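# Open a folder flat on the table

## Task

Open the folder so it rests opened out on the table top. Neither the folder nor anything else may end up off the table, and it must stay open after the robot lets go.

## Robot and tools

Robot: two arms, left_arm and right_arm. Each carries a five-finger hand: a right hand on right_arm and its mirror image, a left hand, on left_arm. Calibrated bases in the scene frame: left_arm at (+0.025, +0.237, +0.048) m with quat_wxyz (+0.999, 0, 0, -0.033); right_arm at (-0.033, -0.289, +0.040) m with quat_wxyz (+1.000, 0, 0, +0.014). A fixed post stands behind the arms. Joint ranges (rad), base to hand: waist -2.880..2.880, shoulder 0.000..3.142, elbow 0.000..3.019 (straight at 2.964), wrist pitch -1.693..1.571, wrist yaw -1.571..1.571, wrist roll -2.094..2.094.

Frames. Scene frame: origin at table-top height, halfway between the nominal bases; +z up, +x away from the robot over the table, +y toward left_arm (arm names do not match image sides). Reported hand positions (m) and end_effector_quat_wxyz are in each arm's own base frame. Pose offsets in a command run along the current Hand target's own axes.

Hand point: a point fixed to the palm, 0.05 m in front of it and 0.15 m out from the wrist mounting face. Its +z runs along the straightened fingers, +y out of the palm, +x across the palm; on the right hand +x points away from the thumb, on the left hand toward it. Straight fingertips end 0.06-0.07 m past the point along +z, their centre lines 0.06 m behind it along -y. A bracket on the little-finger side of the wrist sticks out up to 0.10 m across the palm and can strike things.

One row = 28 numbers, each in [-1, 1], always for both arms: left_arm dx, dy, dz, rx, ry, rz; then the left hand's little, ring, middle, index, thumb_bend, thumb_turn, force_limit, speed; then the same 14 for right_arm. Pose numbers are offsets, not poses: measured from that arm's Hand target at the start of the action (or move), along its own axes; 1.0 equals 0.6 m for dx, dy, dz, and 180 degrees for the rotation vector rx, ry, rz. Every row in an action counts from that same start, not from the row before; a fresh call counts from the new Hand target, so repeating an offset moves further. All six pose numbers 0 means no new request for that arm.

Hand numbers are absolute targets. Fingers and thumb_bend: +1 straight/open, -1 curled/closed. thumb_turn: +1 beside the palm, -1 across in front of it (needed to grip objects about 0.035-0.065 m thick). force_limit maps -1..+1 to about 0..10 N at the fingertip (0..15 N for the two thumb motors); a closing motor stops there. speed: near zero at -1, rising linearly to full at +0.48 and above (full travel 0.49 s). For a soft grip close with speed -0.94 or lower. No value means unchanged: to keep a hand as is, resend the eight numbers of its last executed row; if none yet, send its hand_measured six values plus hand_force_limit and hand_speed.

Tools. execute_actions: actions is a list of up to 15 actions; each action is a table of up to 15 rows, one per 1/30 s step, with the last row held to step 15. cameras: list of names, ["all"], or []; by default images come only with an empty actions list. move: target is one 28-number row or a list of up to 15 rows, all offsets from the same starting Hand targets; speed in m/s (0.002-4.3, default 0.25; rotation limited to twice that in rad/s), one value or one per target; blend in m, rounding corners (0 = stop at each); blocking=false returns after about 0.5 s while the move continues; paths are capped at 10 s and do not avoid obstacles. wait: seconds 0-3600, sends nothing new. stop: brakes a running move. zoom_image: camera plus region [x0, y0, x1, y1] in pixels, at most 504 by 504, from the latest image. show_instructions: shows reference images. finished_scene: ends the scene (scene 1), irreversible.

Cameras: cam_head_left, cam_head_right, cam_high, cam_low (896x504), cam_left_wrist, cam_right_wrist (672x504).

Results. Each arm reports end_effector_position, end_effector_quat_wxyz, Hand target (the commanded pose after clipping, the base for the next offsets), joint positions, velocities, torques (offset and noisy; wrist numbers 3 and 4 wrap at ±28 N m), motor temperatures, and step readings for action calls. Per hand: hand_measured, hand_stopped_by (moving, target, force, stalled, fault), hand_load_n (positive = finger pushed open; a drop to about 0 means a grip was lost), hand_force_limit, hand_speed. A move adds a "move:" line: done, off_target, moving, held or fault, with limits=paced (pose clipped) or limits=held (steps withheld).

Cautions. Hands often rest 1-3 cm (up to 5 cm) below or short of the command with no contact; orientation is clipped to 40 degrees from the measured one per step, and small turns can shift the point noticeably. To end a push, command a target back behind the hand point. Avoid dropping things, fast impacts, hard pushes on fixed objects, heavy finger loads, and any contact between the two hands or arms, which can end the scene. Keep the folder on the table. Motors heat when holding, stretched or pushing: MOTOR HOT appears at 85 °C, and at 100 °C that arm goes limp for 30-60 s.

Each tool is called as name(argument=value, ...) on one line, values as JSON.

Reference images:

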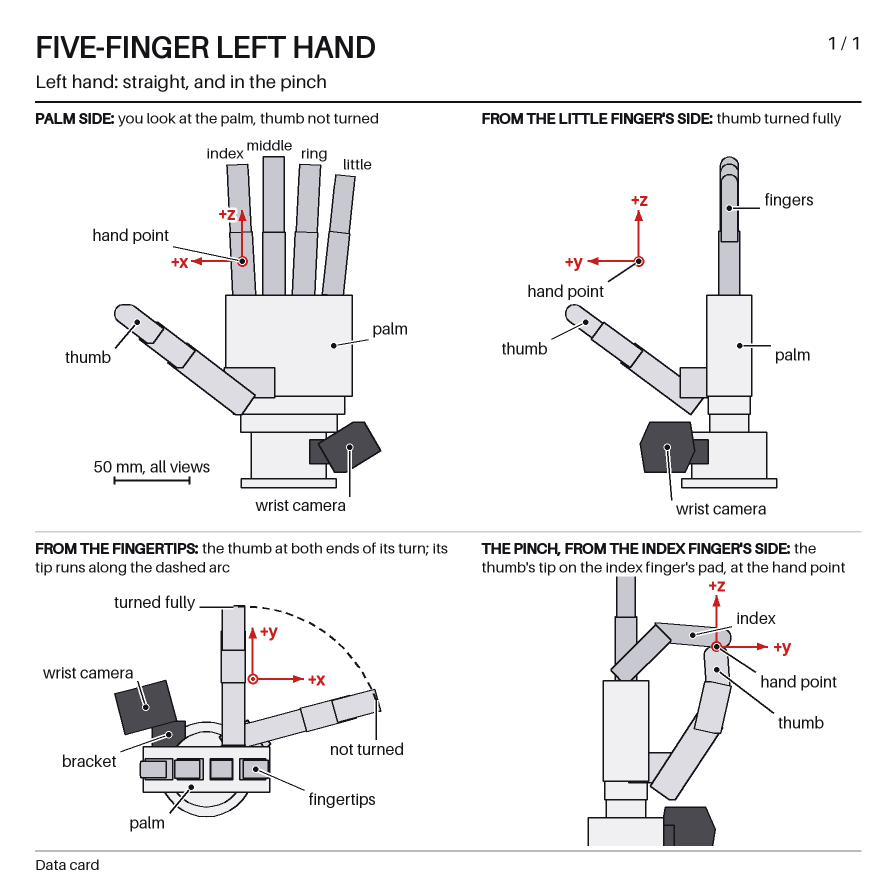

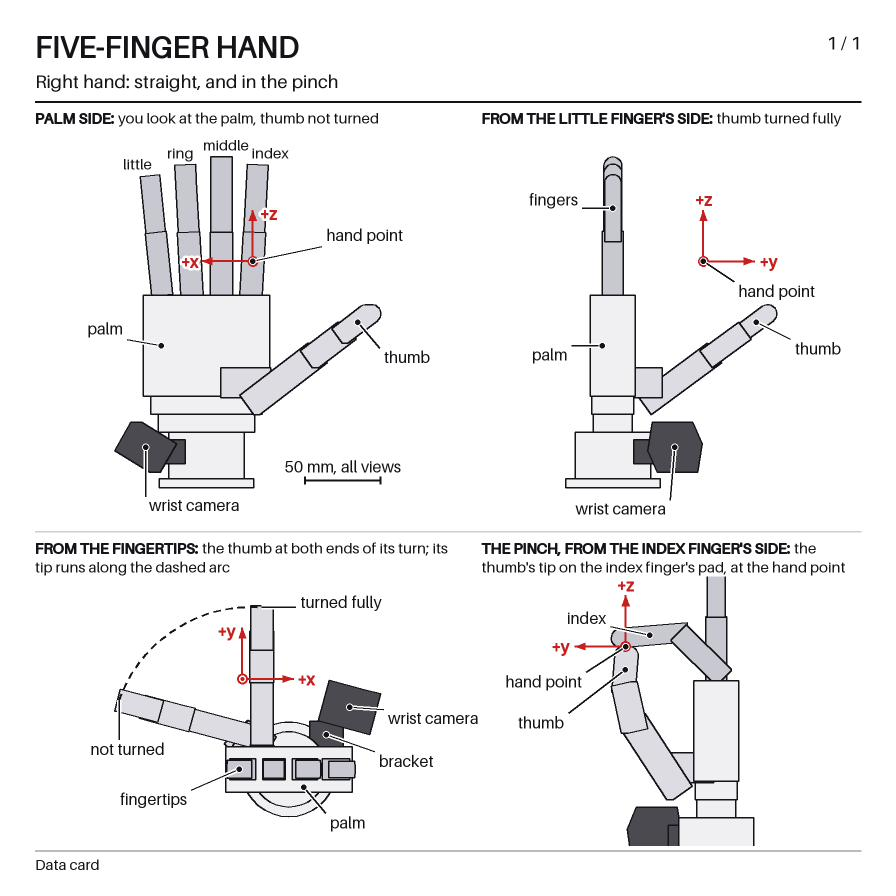

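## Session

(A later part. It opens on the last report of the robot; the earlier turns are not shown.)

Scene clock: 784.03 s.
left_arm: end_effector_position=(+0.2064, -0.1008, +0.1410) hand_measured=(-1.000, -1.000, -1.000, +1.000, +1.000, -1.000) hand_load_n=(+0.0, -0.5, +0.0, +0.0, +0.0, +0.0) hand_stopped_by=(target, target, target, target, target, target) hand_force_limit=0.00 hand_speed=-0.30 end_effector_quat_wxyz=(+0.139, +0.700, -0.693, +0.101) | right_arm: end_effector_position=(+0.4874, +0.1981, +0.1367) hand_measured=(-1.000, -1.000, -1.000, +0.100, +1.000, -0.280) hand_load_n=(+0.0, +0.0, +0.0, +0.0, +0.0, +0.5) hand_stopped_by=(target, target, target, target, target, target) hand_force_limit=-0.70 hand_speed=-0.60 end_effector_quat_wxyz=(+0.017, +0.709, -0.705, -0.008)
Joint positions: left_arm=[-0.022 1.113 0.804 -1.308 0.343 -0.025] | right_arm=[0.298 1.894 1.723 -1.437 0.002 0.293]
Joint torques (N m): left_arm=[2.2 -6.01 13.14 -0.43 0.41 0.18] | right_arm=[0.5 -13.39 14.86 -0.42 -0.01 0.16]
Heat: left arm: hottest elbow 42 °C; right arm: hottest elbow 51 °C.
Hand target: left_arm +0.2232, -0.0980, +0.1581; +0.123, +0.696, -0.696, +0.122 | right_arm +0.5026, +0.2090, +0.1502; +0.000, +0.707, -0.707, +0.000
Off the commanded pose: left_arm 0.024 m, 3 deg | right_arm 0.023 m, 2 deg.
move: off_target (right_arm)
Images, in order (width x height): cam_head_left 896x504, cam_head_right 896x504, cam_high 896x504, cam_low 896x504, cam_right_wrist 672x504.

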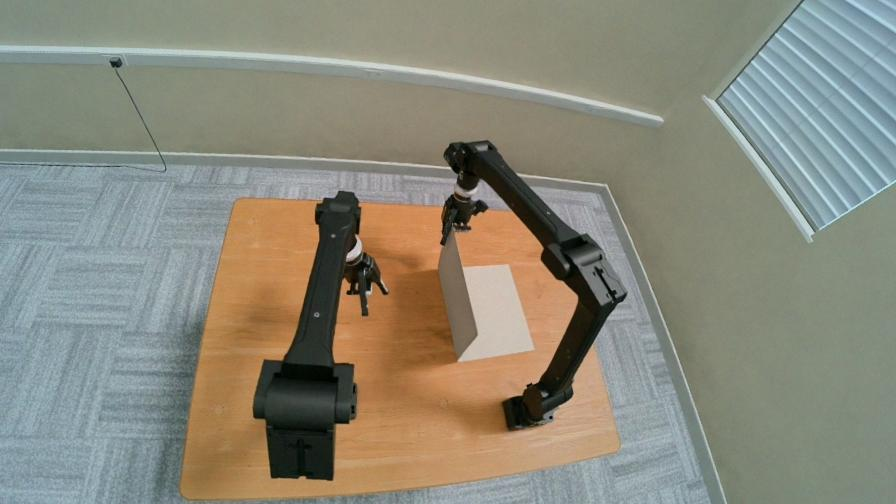

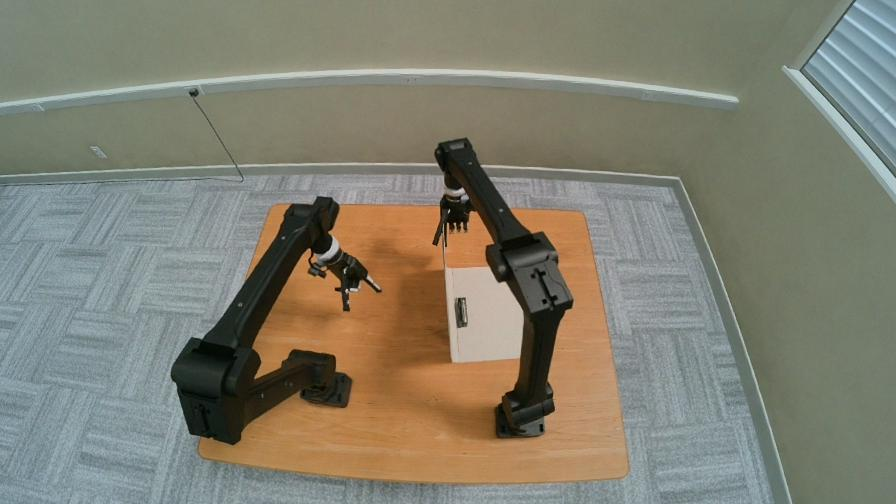

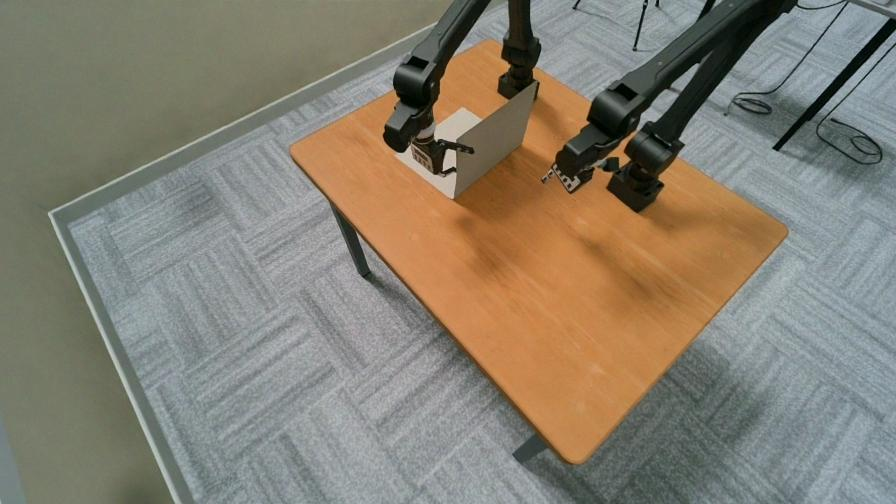

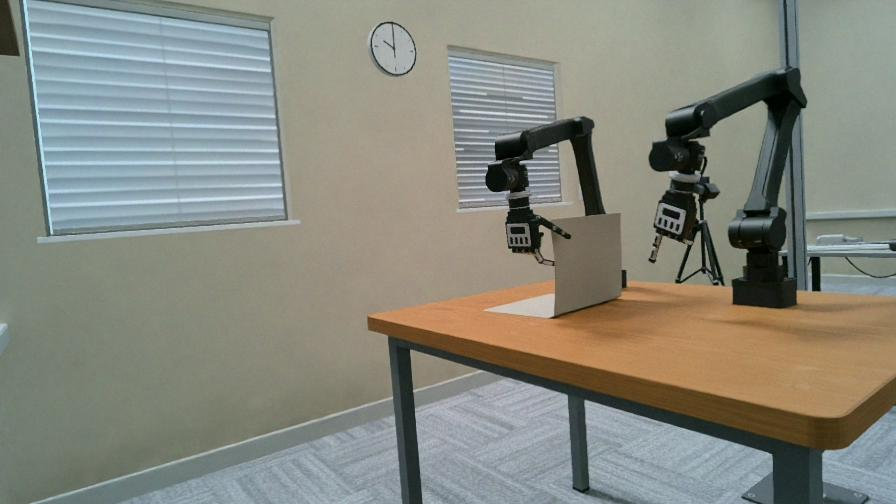

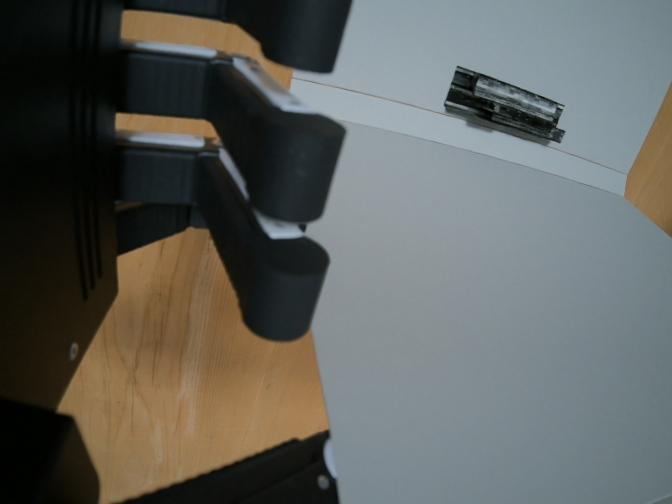

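move(target=[[0,0,0,0,0,0,-1,-1,-1,1,1,-1,0,-0.3,-0.033,0,0.01,0,0,0,-1,-1,-1,0.1,1,-0.28,-0.7,-0.6]], speed=0.025, cameras=["cam_low","cam_head_left","cam_head_right","cam_high","cam_right_wrist"])

zoom_image(camera="cam_low", region=[460, 200, 640, 330])

zoom_image(camera="cam_head_right", region=[420, 180, 560, 370])

Scene clock: 789.63 s.
left_arm: end_effector_position=(+0.2064, -0.1008, +0.1410) hand_measured=(-1.000, -1.000, -1.000, +1.000, +1.000, -1.000) hand_load_n=(+0.0, +0.0, +0.0, +0.0, +0.0, +0.0) hand_stopped_by=(target, target, target, target, target, target) hand_force_limit=0.00 hand_speed=-0.30 end_effector_quat_wxyz=(+0.139, +0.700, -0.693, +0.101) | right_arm: end_effector_position=(+0.4865, +0.2168, +0.1320) hand_measured=(-1.000, -1.000, -1.000, +0.100, +1.000, -0.280) hand_load_n=(+0.0, +0.0, +0.0, +0.0, +0.0, +1.0) hand_stopped_by=(target, target, target, target, target, target) hand_force_limit=-0.70 hand_speed=-0.60 end_effector_quat_wxyz=(+0.019, +0.709, -0.705, -0.008)
Joint positions: left_arm=[-0.022 1.113 0.804 -1.308 0.343 -0.025] | right_arm=[0.33 1.912 1.737 -1.437 0.002 0.323]
Joint torques (N m): left_arm=[1.26 -5.71 13.04 -0.18 0.39 0.17] | right_arm=[0.26 -13.8 14.8 -0.2 -0.01 0.11]
Heat: left arm: hottest elbow 42 °C; right arm: hottest elbow 51 °C.
Hand target: left_arm +0.2232, -0.0980, +0.1581; +0.123, +0.696, -0.696, +0.122 | right_arm +0.5026, +0.2288, +0.1442; +0.000, +0.707, -0.707, +0.000
Off the commanded pose: left_arm 0.024 m, 3 deg | right_arm 0.023 m, 2 deg.
move: off_target (right_arm)
Images, in order (width x height): cam_head_left 896x504, cam_head_right 896x504, cam_high 896x504, cam_low 896x504, cam_right_wrist 672x504.

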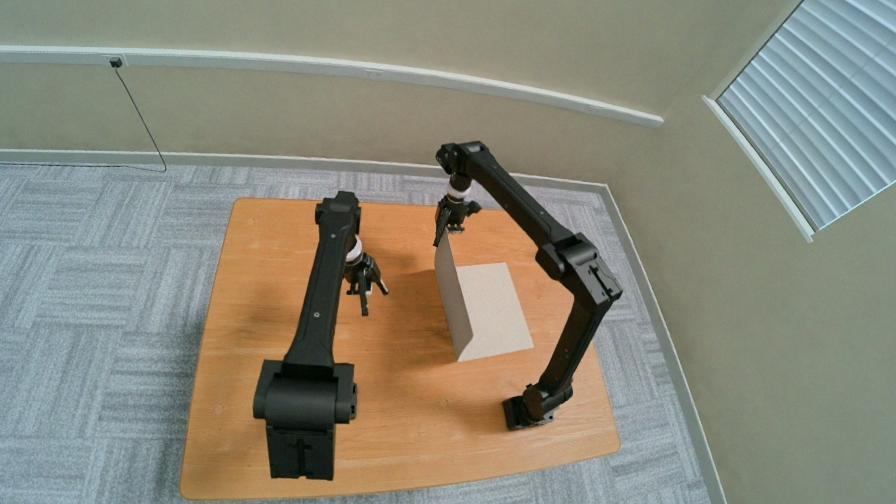

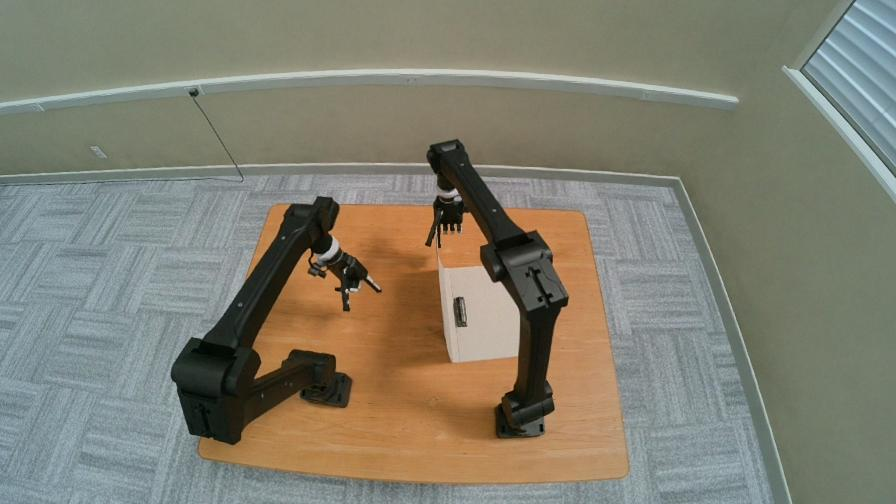

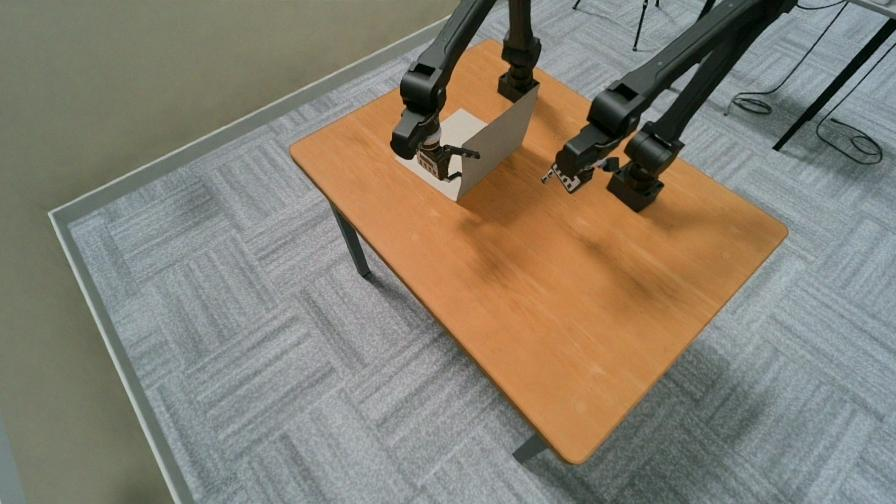

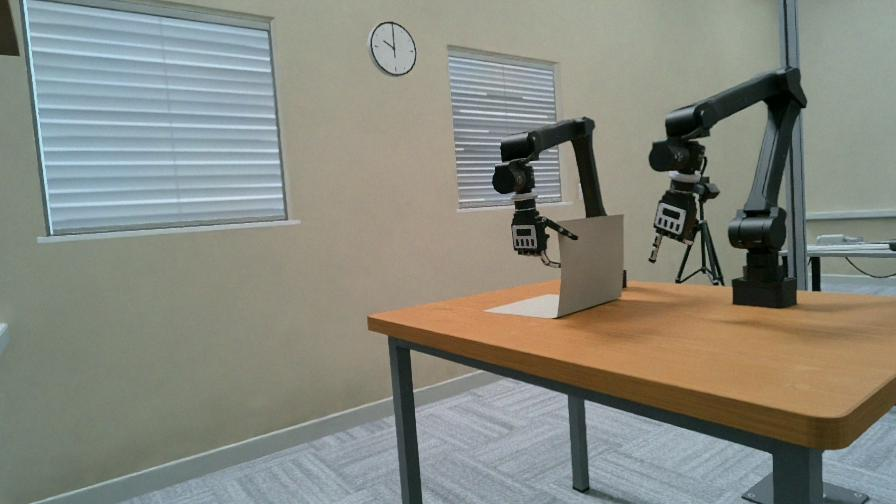

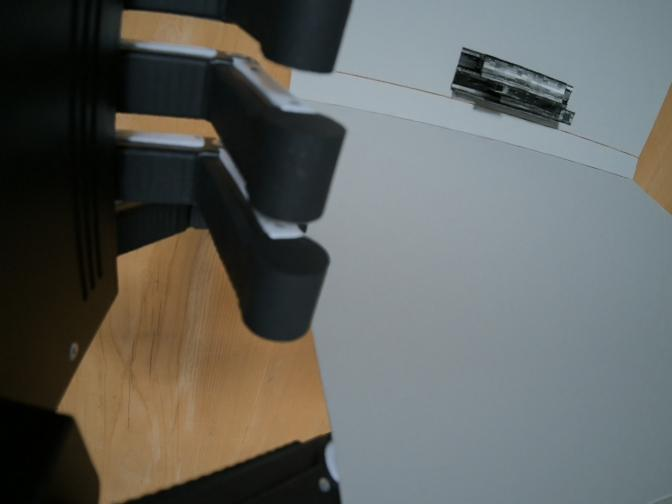

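Scaled by 2.800.

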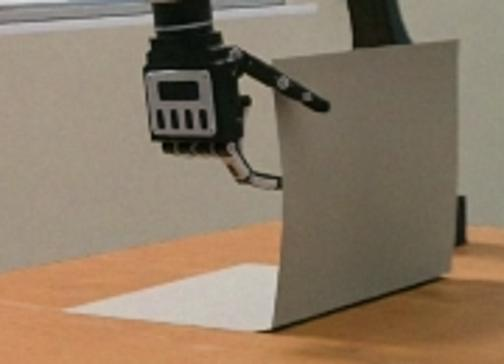

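Scaled by 2.653.

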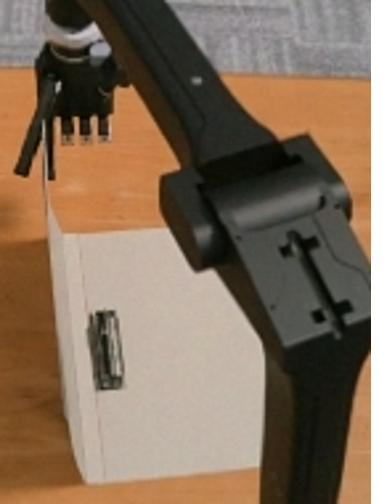

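move(target=[[-0.392,0,-0.1425,0,0,0,-1,-1,-1,1,1,-1,0,-0.3,0,0,0,0,0,0,-1,-1,-1,0.1,1,-0.28,-0.7,-0.6]], speed=0.2, cameras=["cam_low"])

zoom_image(camera="cam_low", region=[460, 200, 640, 330])

Scene clock: 847.67 s.
left_arm: end_effector_position=(+0.2134, +0.1390, +0.1490) hand_measured=(-1.000, -1.000, -1.000, +1.000, +1.000, -1.000) hand_load_n=(+0.0, +0.0, +0.0, +0.0, +0.0, +0.0) hand_stopped_by=(target, target, target, target, target, target) hand_force_limit=0.00 hand_speed=-0.30 end_effector_quat_wxyz=(+0.137, +0.699, -0.692, +0.119) | right_arm: end_effector_position=(+0.4865, +0.2168, +0.1320) hand_measured=(-1.000, -1.000, -1.000, +0.100, +1.000, -0.280) hand_load_n=(+0.5, +0.0, +0.0, +0.0, +0.0, +0.5) hand_stopped_by=(target, target, target, target, target, target) hand_force_limit=-0.70 hand_speed=-0.60 end_effector_quat_wxyz=(+0.019, +0.709, -0.705, -0.008)
Joint positions: left_arm=[0.709 1.399 1.062 -1.496 0.259 0.733] | right_arm=[0.33 1.912 1.737 -1.437 0.002 0.324]
Joint torques (N m): left_arm=[1.61 -7.94 12.49 -0.61 0.15 0.09] | right_arm=[0.79 -13.51 14.75 -0.29 0 0.09]
Motor temperatures (°C): left_arm=[30 33 45 31 32 30] | right_arm=[36 40 50 31 35 30]
Heat: left arm: hottest elbow 45 °C; right arm: hottest elbow 50 °C.
Hand target: left_arm +0.2232, +0.1523, +0.1582; +0.123, +0.696, -0.697, +0.122 | right_arm +0.5026, +0.2288, +0.1442; +0.000, +0.707, -0.707, +0.000
Off the commanded pose: left_arm 0.019 m, 2 deg | right_arm 0.024 m, 2 deg.
move: off_target (left_arm)

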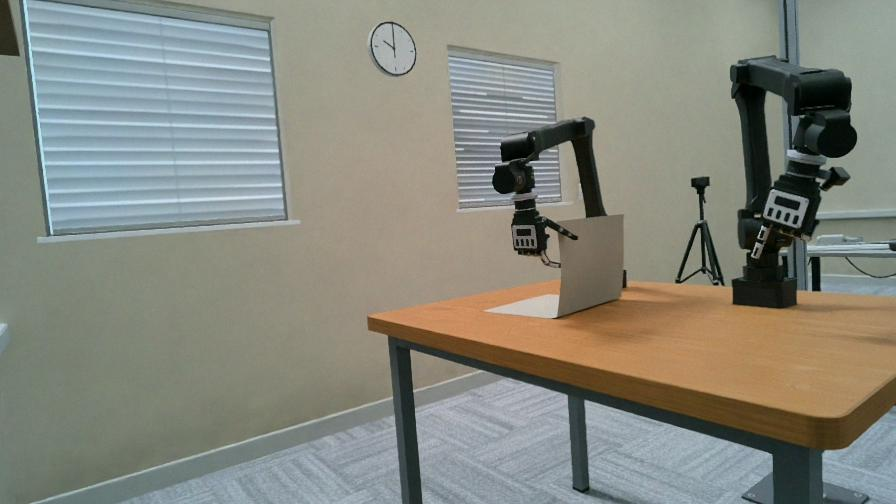

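Scaled by 2.800.

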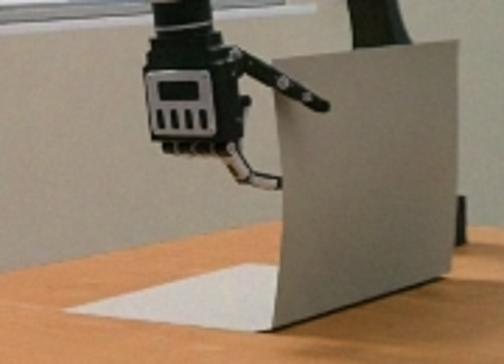

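move(target=[[0,0,0,0,0,0,-1,-1,-1,1,1,-1,0,-0.3,0,0,0,0,0,0,-1,-1,-1,0.1,1,0.0,-0.7,-0.8],[0,0,0,0,0,0,-1,-1,-1,1,1,-1,0,-0.3,-0.03,0,0.01,0,0,0,-1,-1,-1,0.1,1,0.0,-0.7,-0.8]], speed=0.02, cameras=["cam_low","cam_head_right","cam_high","cam_right_wrist"])

zoom_image(camera="cam_low", region=[460, 200, 640, 330])

zoom_image(camera="cam_head_right", region=[400, 180, 540, 370])

Scene clock: 858.37 s.
left_arm: end_effector_position=(+0.2134, +0.1390, +0.1490) hand_measured=(-1.000, -1.000, -1.000, +1.000, +1.000, -1.000) hand_load_n=(+0.0, +0.0, +0.0, +0.0, +0.0, +0.0) hand_stopped_by=(target, target, target, target, target, target) hand_force_limit=0.00 hand_speed=-0.30 end_effector_quat_wxyz=(+0.137, +0.698, -0.692, +0.119) | right_arm: end_effector_position=(+0.4857, +0.2340, +0.1263) hand_measured=(-1.000, -1.000, -1.000, +0.100, +1.000, +0.000) hand_load_n=(+0.5, +0.0, +0.0, -0.5, +0.0, +1.0) hand_stopped_by=(target, target, target, target, target, target) hand_force_limit=-0.70 hand_speed=-0.80 end_effector_quat_wxyz=(+0.021, +0.708, -0.705, -0.009)
Joint positions: left_arm=[0.709 1.399 1.062 -1.496 0.259 0.734] | right_arm=[0.358 1.932 1.752 -1.437 0.002 0.354]
Joint torques (N m): left_arm=[1.61 -7.71 12.18 -0.44 0.13 0.11] | right_arm=[0.73 -13.74 14.64 0.02 -0.01 0.1]
Heat: left arm: hottest elbow 46 °C; right arm: hottest elbow 50 °C.
Hand target: left_arm +0.2232, +0.1523, +0.1582; +0.123, +0.696, -0.696, +0.122 | right_arm +0.5026, +0.2468, +0.1382; +0.000, +0.707, -0.707, +0.000
Off the commanded pose: left_arm 0.019 m, 2 deg | right_arm 0.024 m, 3 deg.
move: off_target (right_arm)
Images, in order (width x height): cam_head_right 896x504, cam_high 896x504, cam_low 896x504, cam_right_wrist 672x504.

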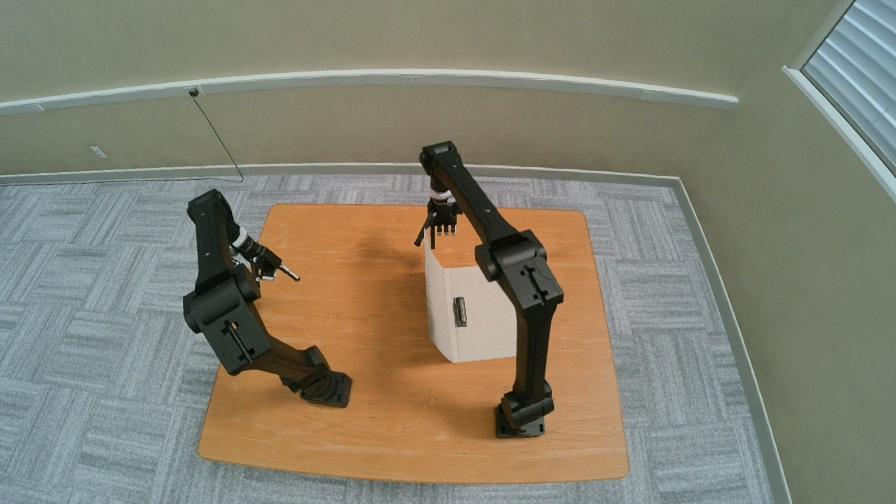

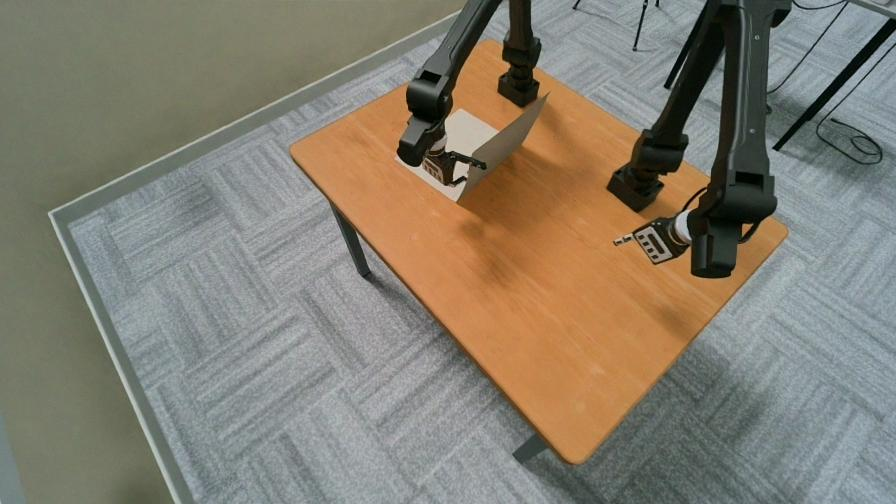

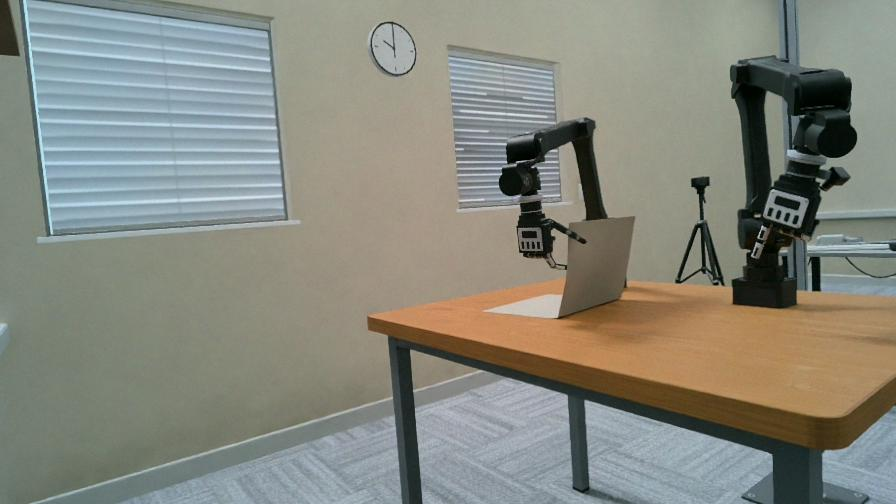

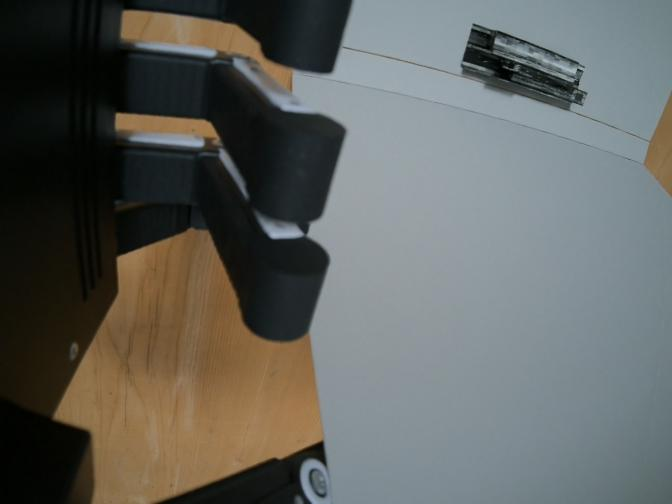

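Scaled by 2.800.

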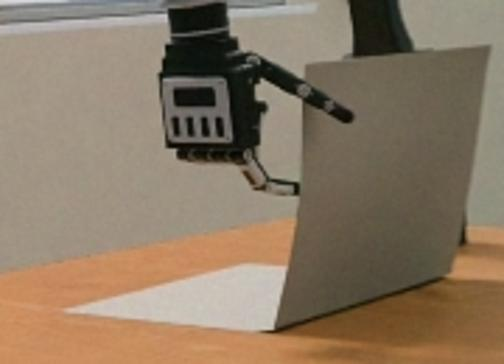

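Scaled by 2.653.

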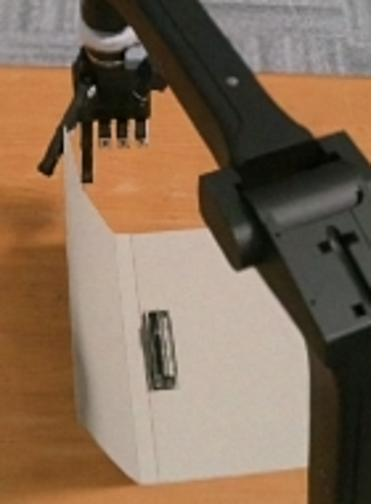

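move(target=[[0,0,0,0,0,0,-1,-1,-1,1,1,-1,0,-0.3,0,-0.013,0,0,0,0,-1,-1,-1,-1,1,0.0,-0.7,-0.5]], speed=0.03, cameras=["cam_low","cam_right_wrist"])

zoom_image(camera="cam_low", region=[460, 200, 640, 330])

Scene clock: 863.77 s.
left_arm: end_effector_position=(+0.2134, +0.1390, +0.1490) hand_measured=(-1.000, -1.000, -1.000, +1.000, +1.000, -1.000) hand_load_n=(+0.0, +0.0, +0.0, +0.0, +0.0, +0.0) hand_stopped_by=(target, target, target, target, target, target) hand_force_limit=0.00 hand_speed=-0.30 end_effector_quat_wxyz=(+0.137, +0.698, -0.692, +0.119) | right_arm: end_effector_position=(+0.4960, +0.2379, +0.1254) hand_measured=(-1.000, -1.000, -1.000, -1.000, +1.000, +0.000) hand_load_n=(+0.0, +0.0, +0.0, +0.0, +0.0, +0.0) hand_stopped_by=(target, target, target, target, target, target) hand_force_limit=-0.70 hand_speed=-0.50 end_effector_quat_wxyz=(+0.016, +0.708, -0.706, -0.007)
Joint positions: left_arm=[0.709 1.399 1.062 -1.496 0.259 0.734] | right_arm=[0.358 1.954 1.785 -1.437 0.002 0.355]
Joint torques (N m): left_arm=[1.9 -7.12 12.26 -0.55 0.14 0.16] | right_arm=[0.38 -14.04 14.67 -0.47 0.02 0.03]
Heat: left arm: hottest elbow 46 °C; right arm: hottest elbow 51 °C.
Hand target: left_arm +0.2232, +0.1523, +0.1582; +0.123, +0.696, -0.696, +0.122 | right_arm +0.5104, +0.2468, +0.1381; +0.000, +0.707, -0.707, +0.000
Off the commanded pose: left_arm 0.019 m, 2 deg | right_arm 0.021 m, 2 deg.
move: off_target (right_arm)

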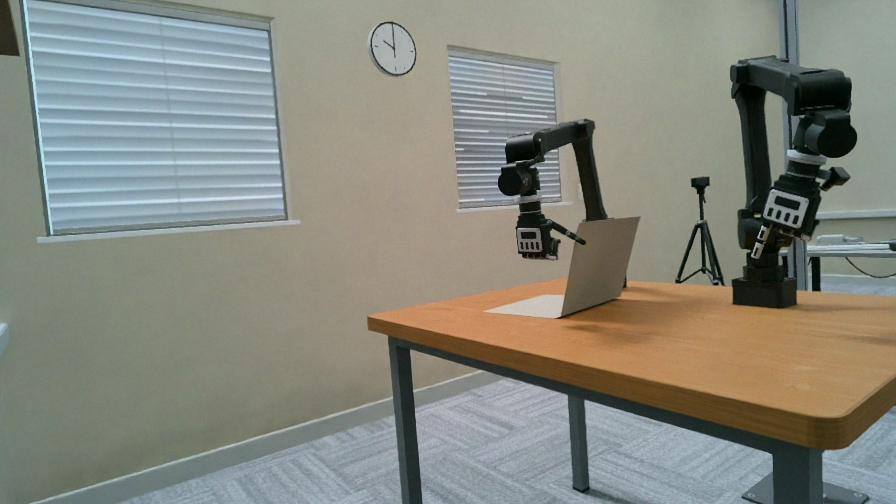

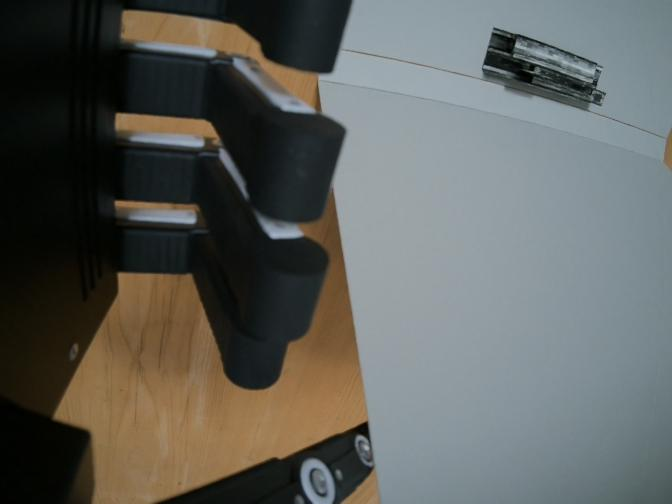

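Scaled by 2.800.

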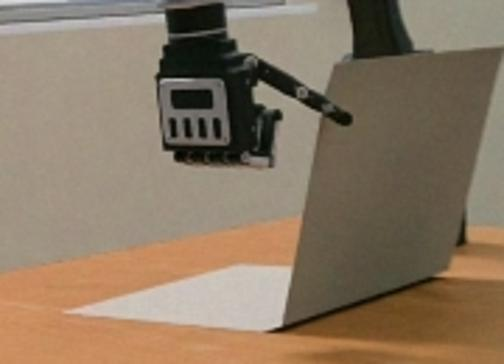

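move(target=[[0,0,0,0,0,0,-1,-1,-1,1,1,-1,0,-0.3,-0.058,0.02,0.027,0,0,0,-1,-1,-1,-1,1,0.0,-0.7,-0.5]], speed=0.03, cameras=["cam_low","cam_right_wrist","cam_head_left","cam_high"])

zoom_image(camera="cam_low", region=[460, 200, 660, 340])

Scene clock: 874.13 s.
left_arm: end_effector_position=(+0.2134, +0.1390, +0.1490) hand_measured=(-1.000, -1.000, -1.000, +1.000, +1.000, -1.000) hand_load_n=(+0.0, +0.0, +0.0, +0.0, +0.0, -0.5) hand_stopped_by=(target, target, target, target, target, target) hand_force_limit=0.00 hand_speed=-0.30 end_effector_quat_wxyz=(+0.137, +0.698, -0.692, +0.119) | right_arm: end_effector_position=(+0.4871, +0.2716, +0.1163) hand_measured=(-1.000, -1.000, -1.000, -1.000, +1.000, +0.000) hand_load_n=(+0.0, +0.0, +0.0, +0.0, +0.0, +0.5) hand_stopped_by=(target, target, target, target, target, target) hand_force_limit=-0.70 hand_speed=-0.50 end_effector_quat_wxyz=(+0.016, +0.708, -0.706, -0.005)
Joint positions: left_arm=[0.709 1.399 1.062 -1.496 0.259 0.734] | right_arm=[0.416 1.97 1.785 -1.42 0.002 0.414]
Joint torques (N m): left_arm=[1.9 -7.94 12.42 -0.54 0.19 0.21] | right_arm=[0.62 -14.45 12.78 0.16 -0.01 0.05]
Heat: left arm: hottest elbow 46 °C; right arm: hottest elbow 52 °C.
Hand target: left_arm +0.2232, +0.1523, +0.1582; +0.123, +0.696, -0.696, +0.122 | right_arm +0.4983, +0.2816, +0.1219; +0.000, +0.707, -0.707, +0.000
Off the commanded pose: left_arm 0.019 m, 2 deg | right_arm 0.016 m, 2 deg.
move: off_target (right_arm)
Images, in order (width x height): cam_head_left 896x504, cam_high 896x504, cam_low 896x504, cam_right_wrist 672x504.

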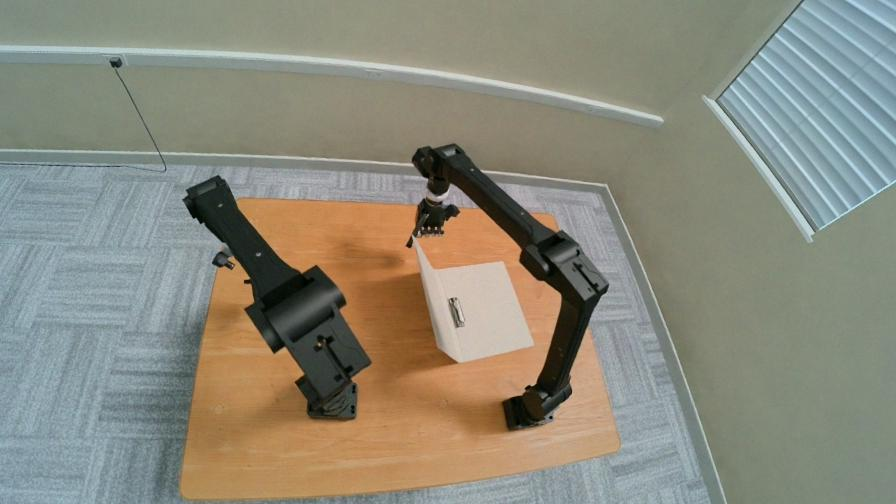

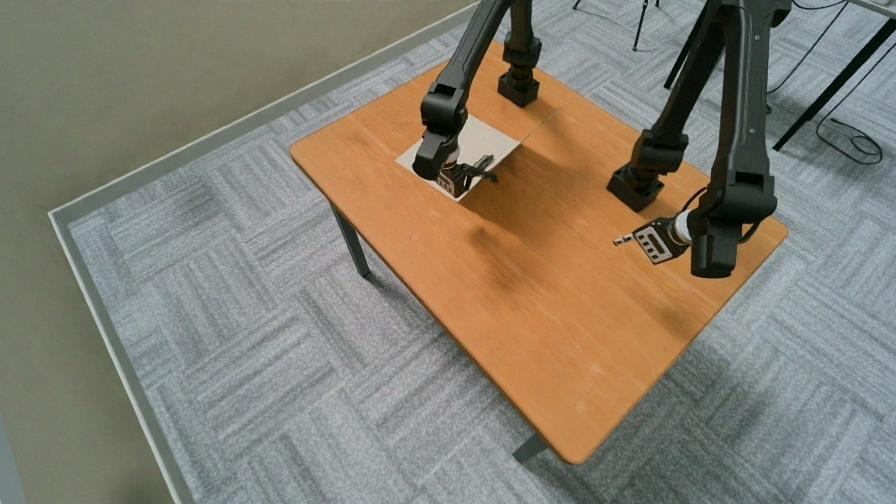

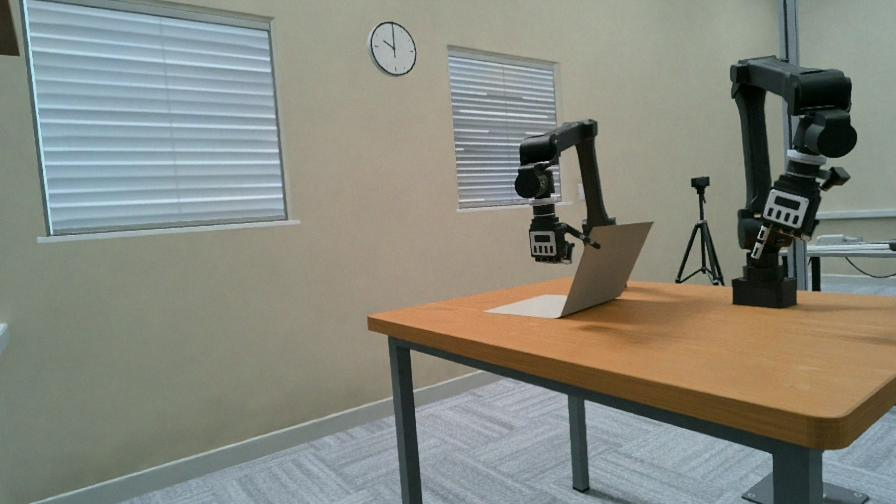

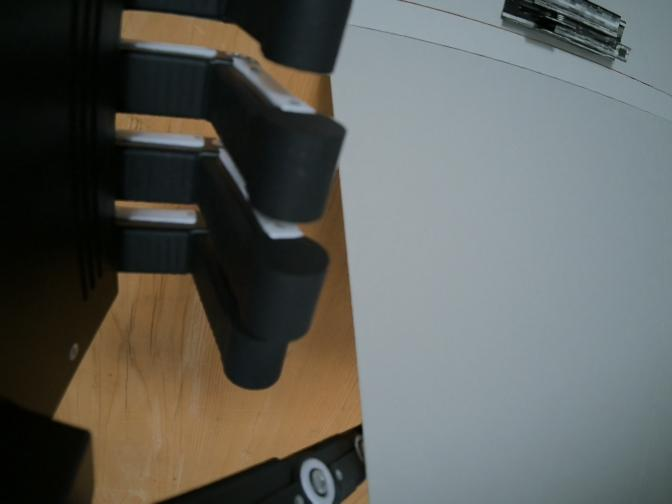

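Scaled by 2.520.

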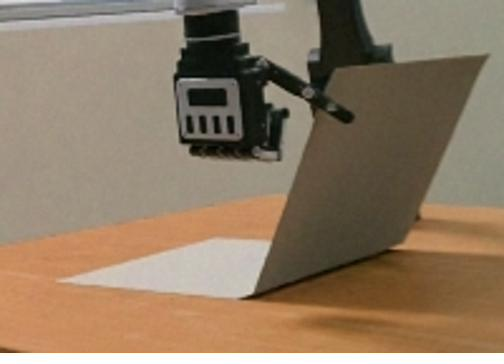

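move(target=[[0,0,0,0,0,0,-1,-1,-1,1,1,-1,0,-0.3,-0.06,0.018,0.048,0,0,0,-1,-1,-1,-1,1,0.0,-0.7,-0.5]], speed=0.04, cameras=["cam_low","cam_right_wrist","cam_head_left","cam_high"])

zoom_image(camera="cam_low", region=[460, 200, 680, 340])

Scene clock: 880.23 s.
left_arm: end_effector_position=(+0.2134, +0.1390, +0.1490) hand_measured=(-1.000, -1.000, -1.000, +1.000, +1.000, -1.000) hand_load_n=(+0.0, +0.0, +0.0, +0.0, +0.0, +0.0) hand_stopped_by=(target, target, target, target, target, target) hand_force_limit=0.00 hand_speed=-0.30 end_effector_quat_wxyz=(+0.137, +0.698, -0.692, +0.119) | right_arm: end_effector_position=(+0.4844, +0.3107, +0.0949) hand_measured=(-1.000, -1.000, -1.000, -1.000, +1.000, +0.000) hand_load_n=(+0.0, +0.0, +0.0, +0.0, -0.5, +0.5) hand_stopped_by=(target, target, target, target, target, target) hand_force_limit=-0.70 hand_speed=-0.50 end_effector_quat_wxyz=(+0.005, +0.708, -0.706, -0.001)
Joint positions: left_arm=[0.709 1.399 1.062 -1.496 0.259 0.734] | right_arm=[0.476 2.004 1.785 -1.362 0.002 0.473]
Joint torques (N m): left_arm=[1.49 -7.82 12.33 -0.5 0.18 0.2] | right_arm=[0.26 -15.09 10.61 0.36 0 0.06]
Heat: left arm: hottest elbow 46 °C; right arm: hottest elbow 52 °C.
Hand target: left_arm +0.2232, +0.1523, +0.1582; +0.123, +0.696, -0.696, +0.122 | right_arm +0.4876, +0.3176, +0.0931; +0.000, +0.707, -0.707, +0.000
Off the commanded pose: left_arm 0.019 m, 2 deg | right_arm 0.008 m, 1 deg.
move: done
Images, in order (width x height): cam_head_left 896x504, cam_high 896x504, cam_low 896x504, cam_right_wrist 672x504.

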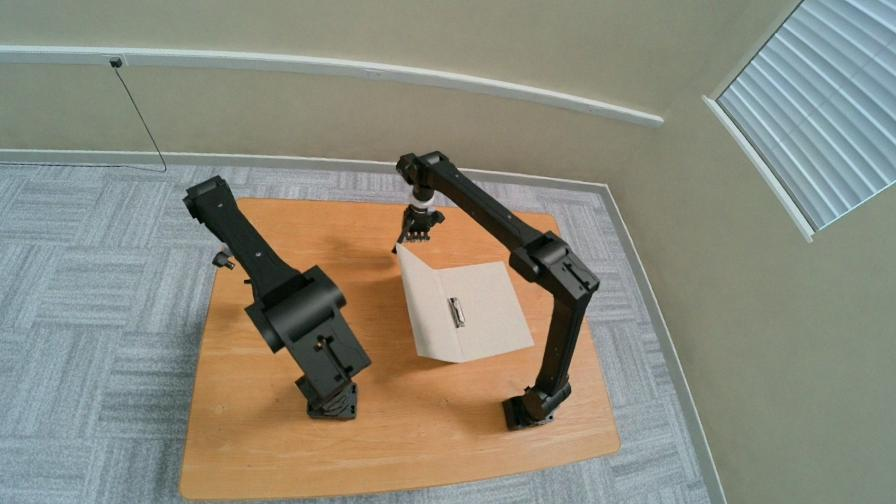

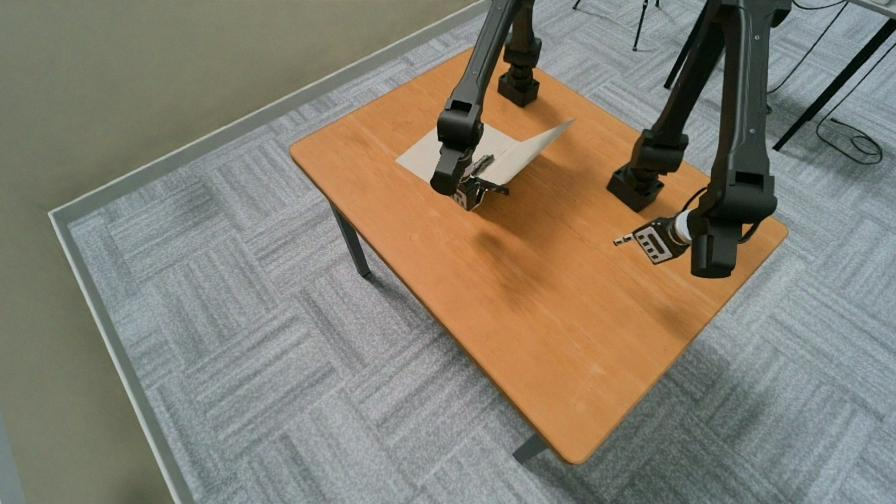

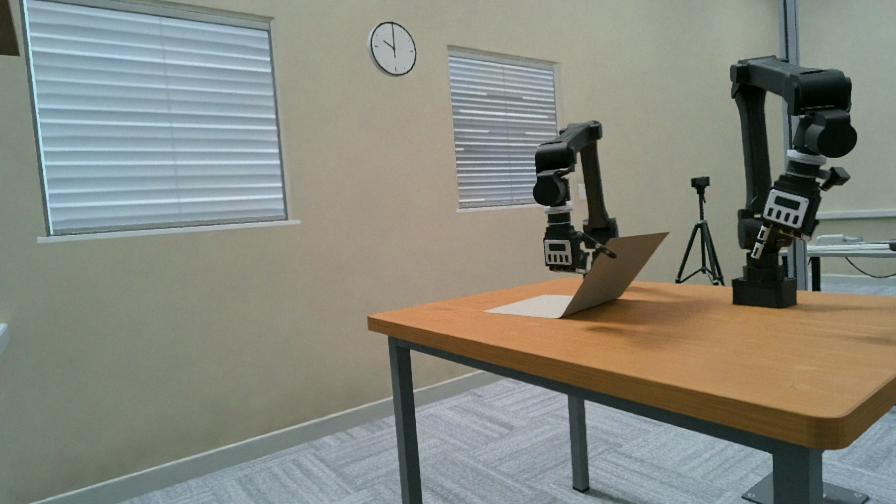

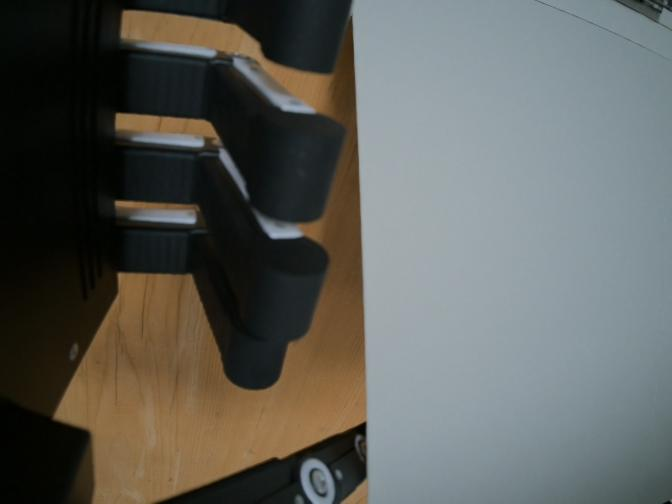

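Scaled by 2.291.

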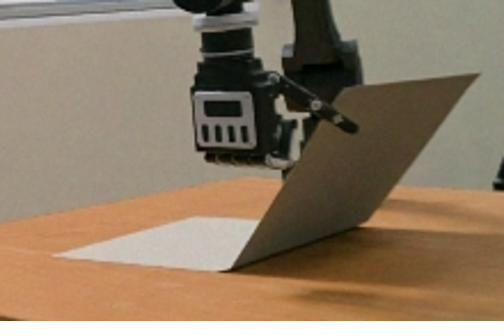

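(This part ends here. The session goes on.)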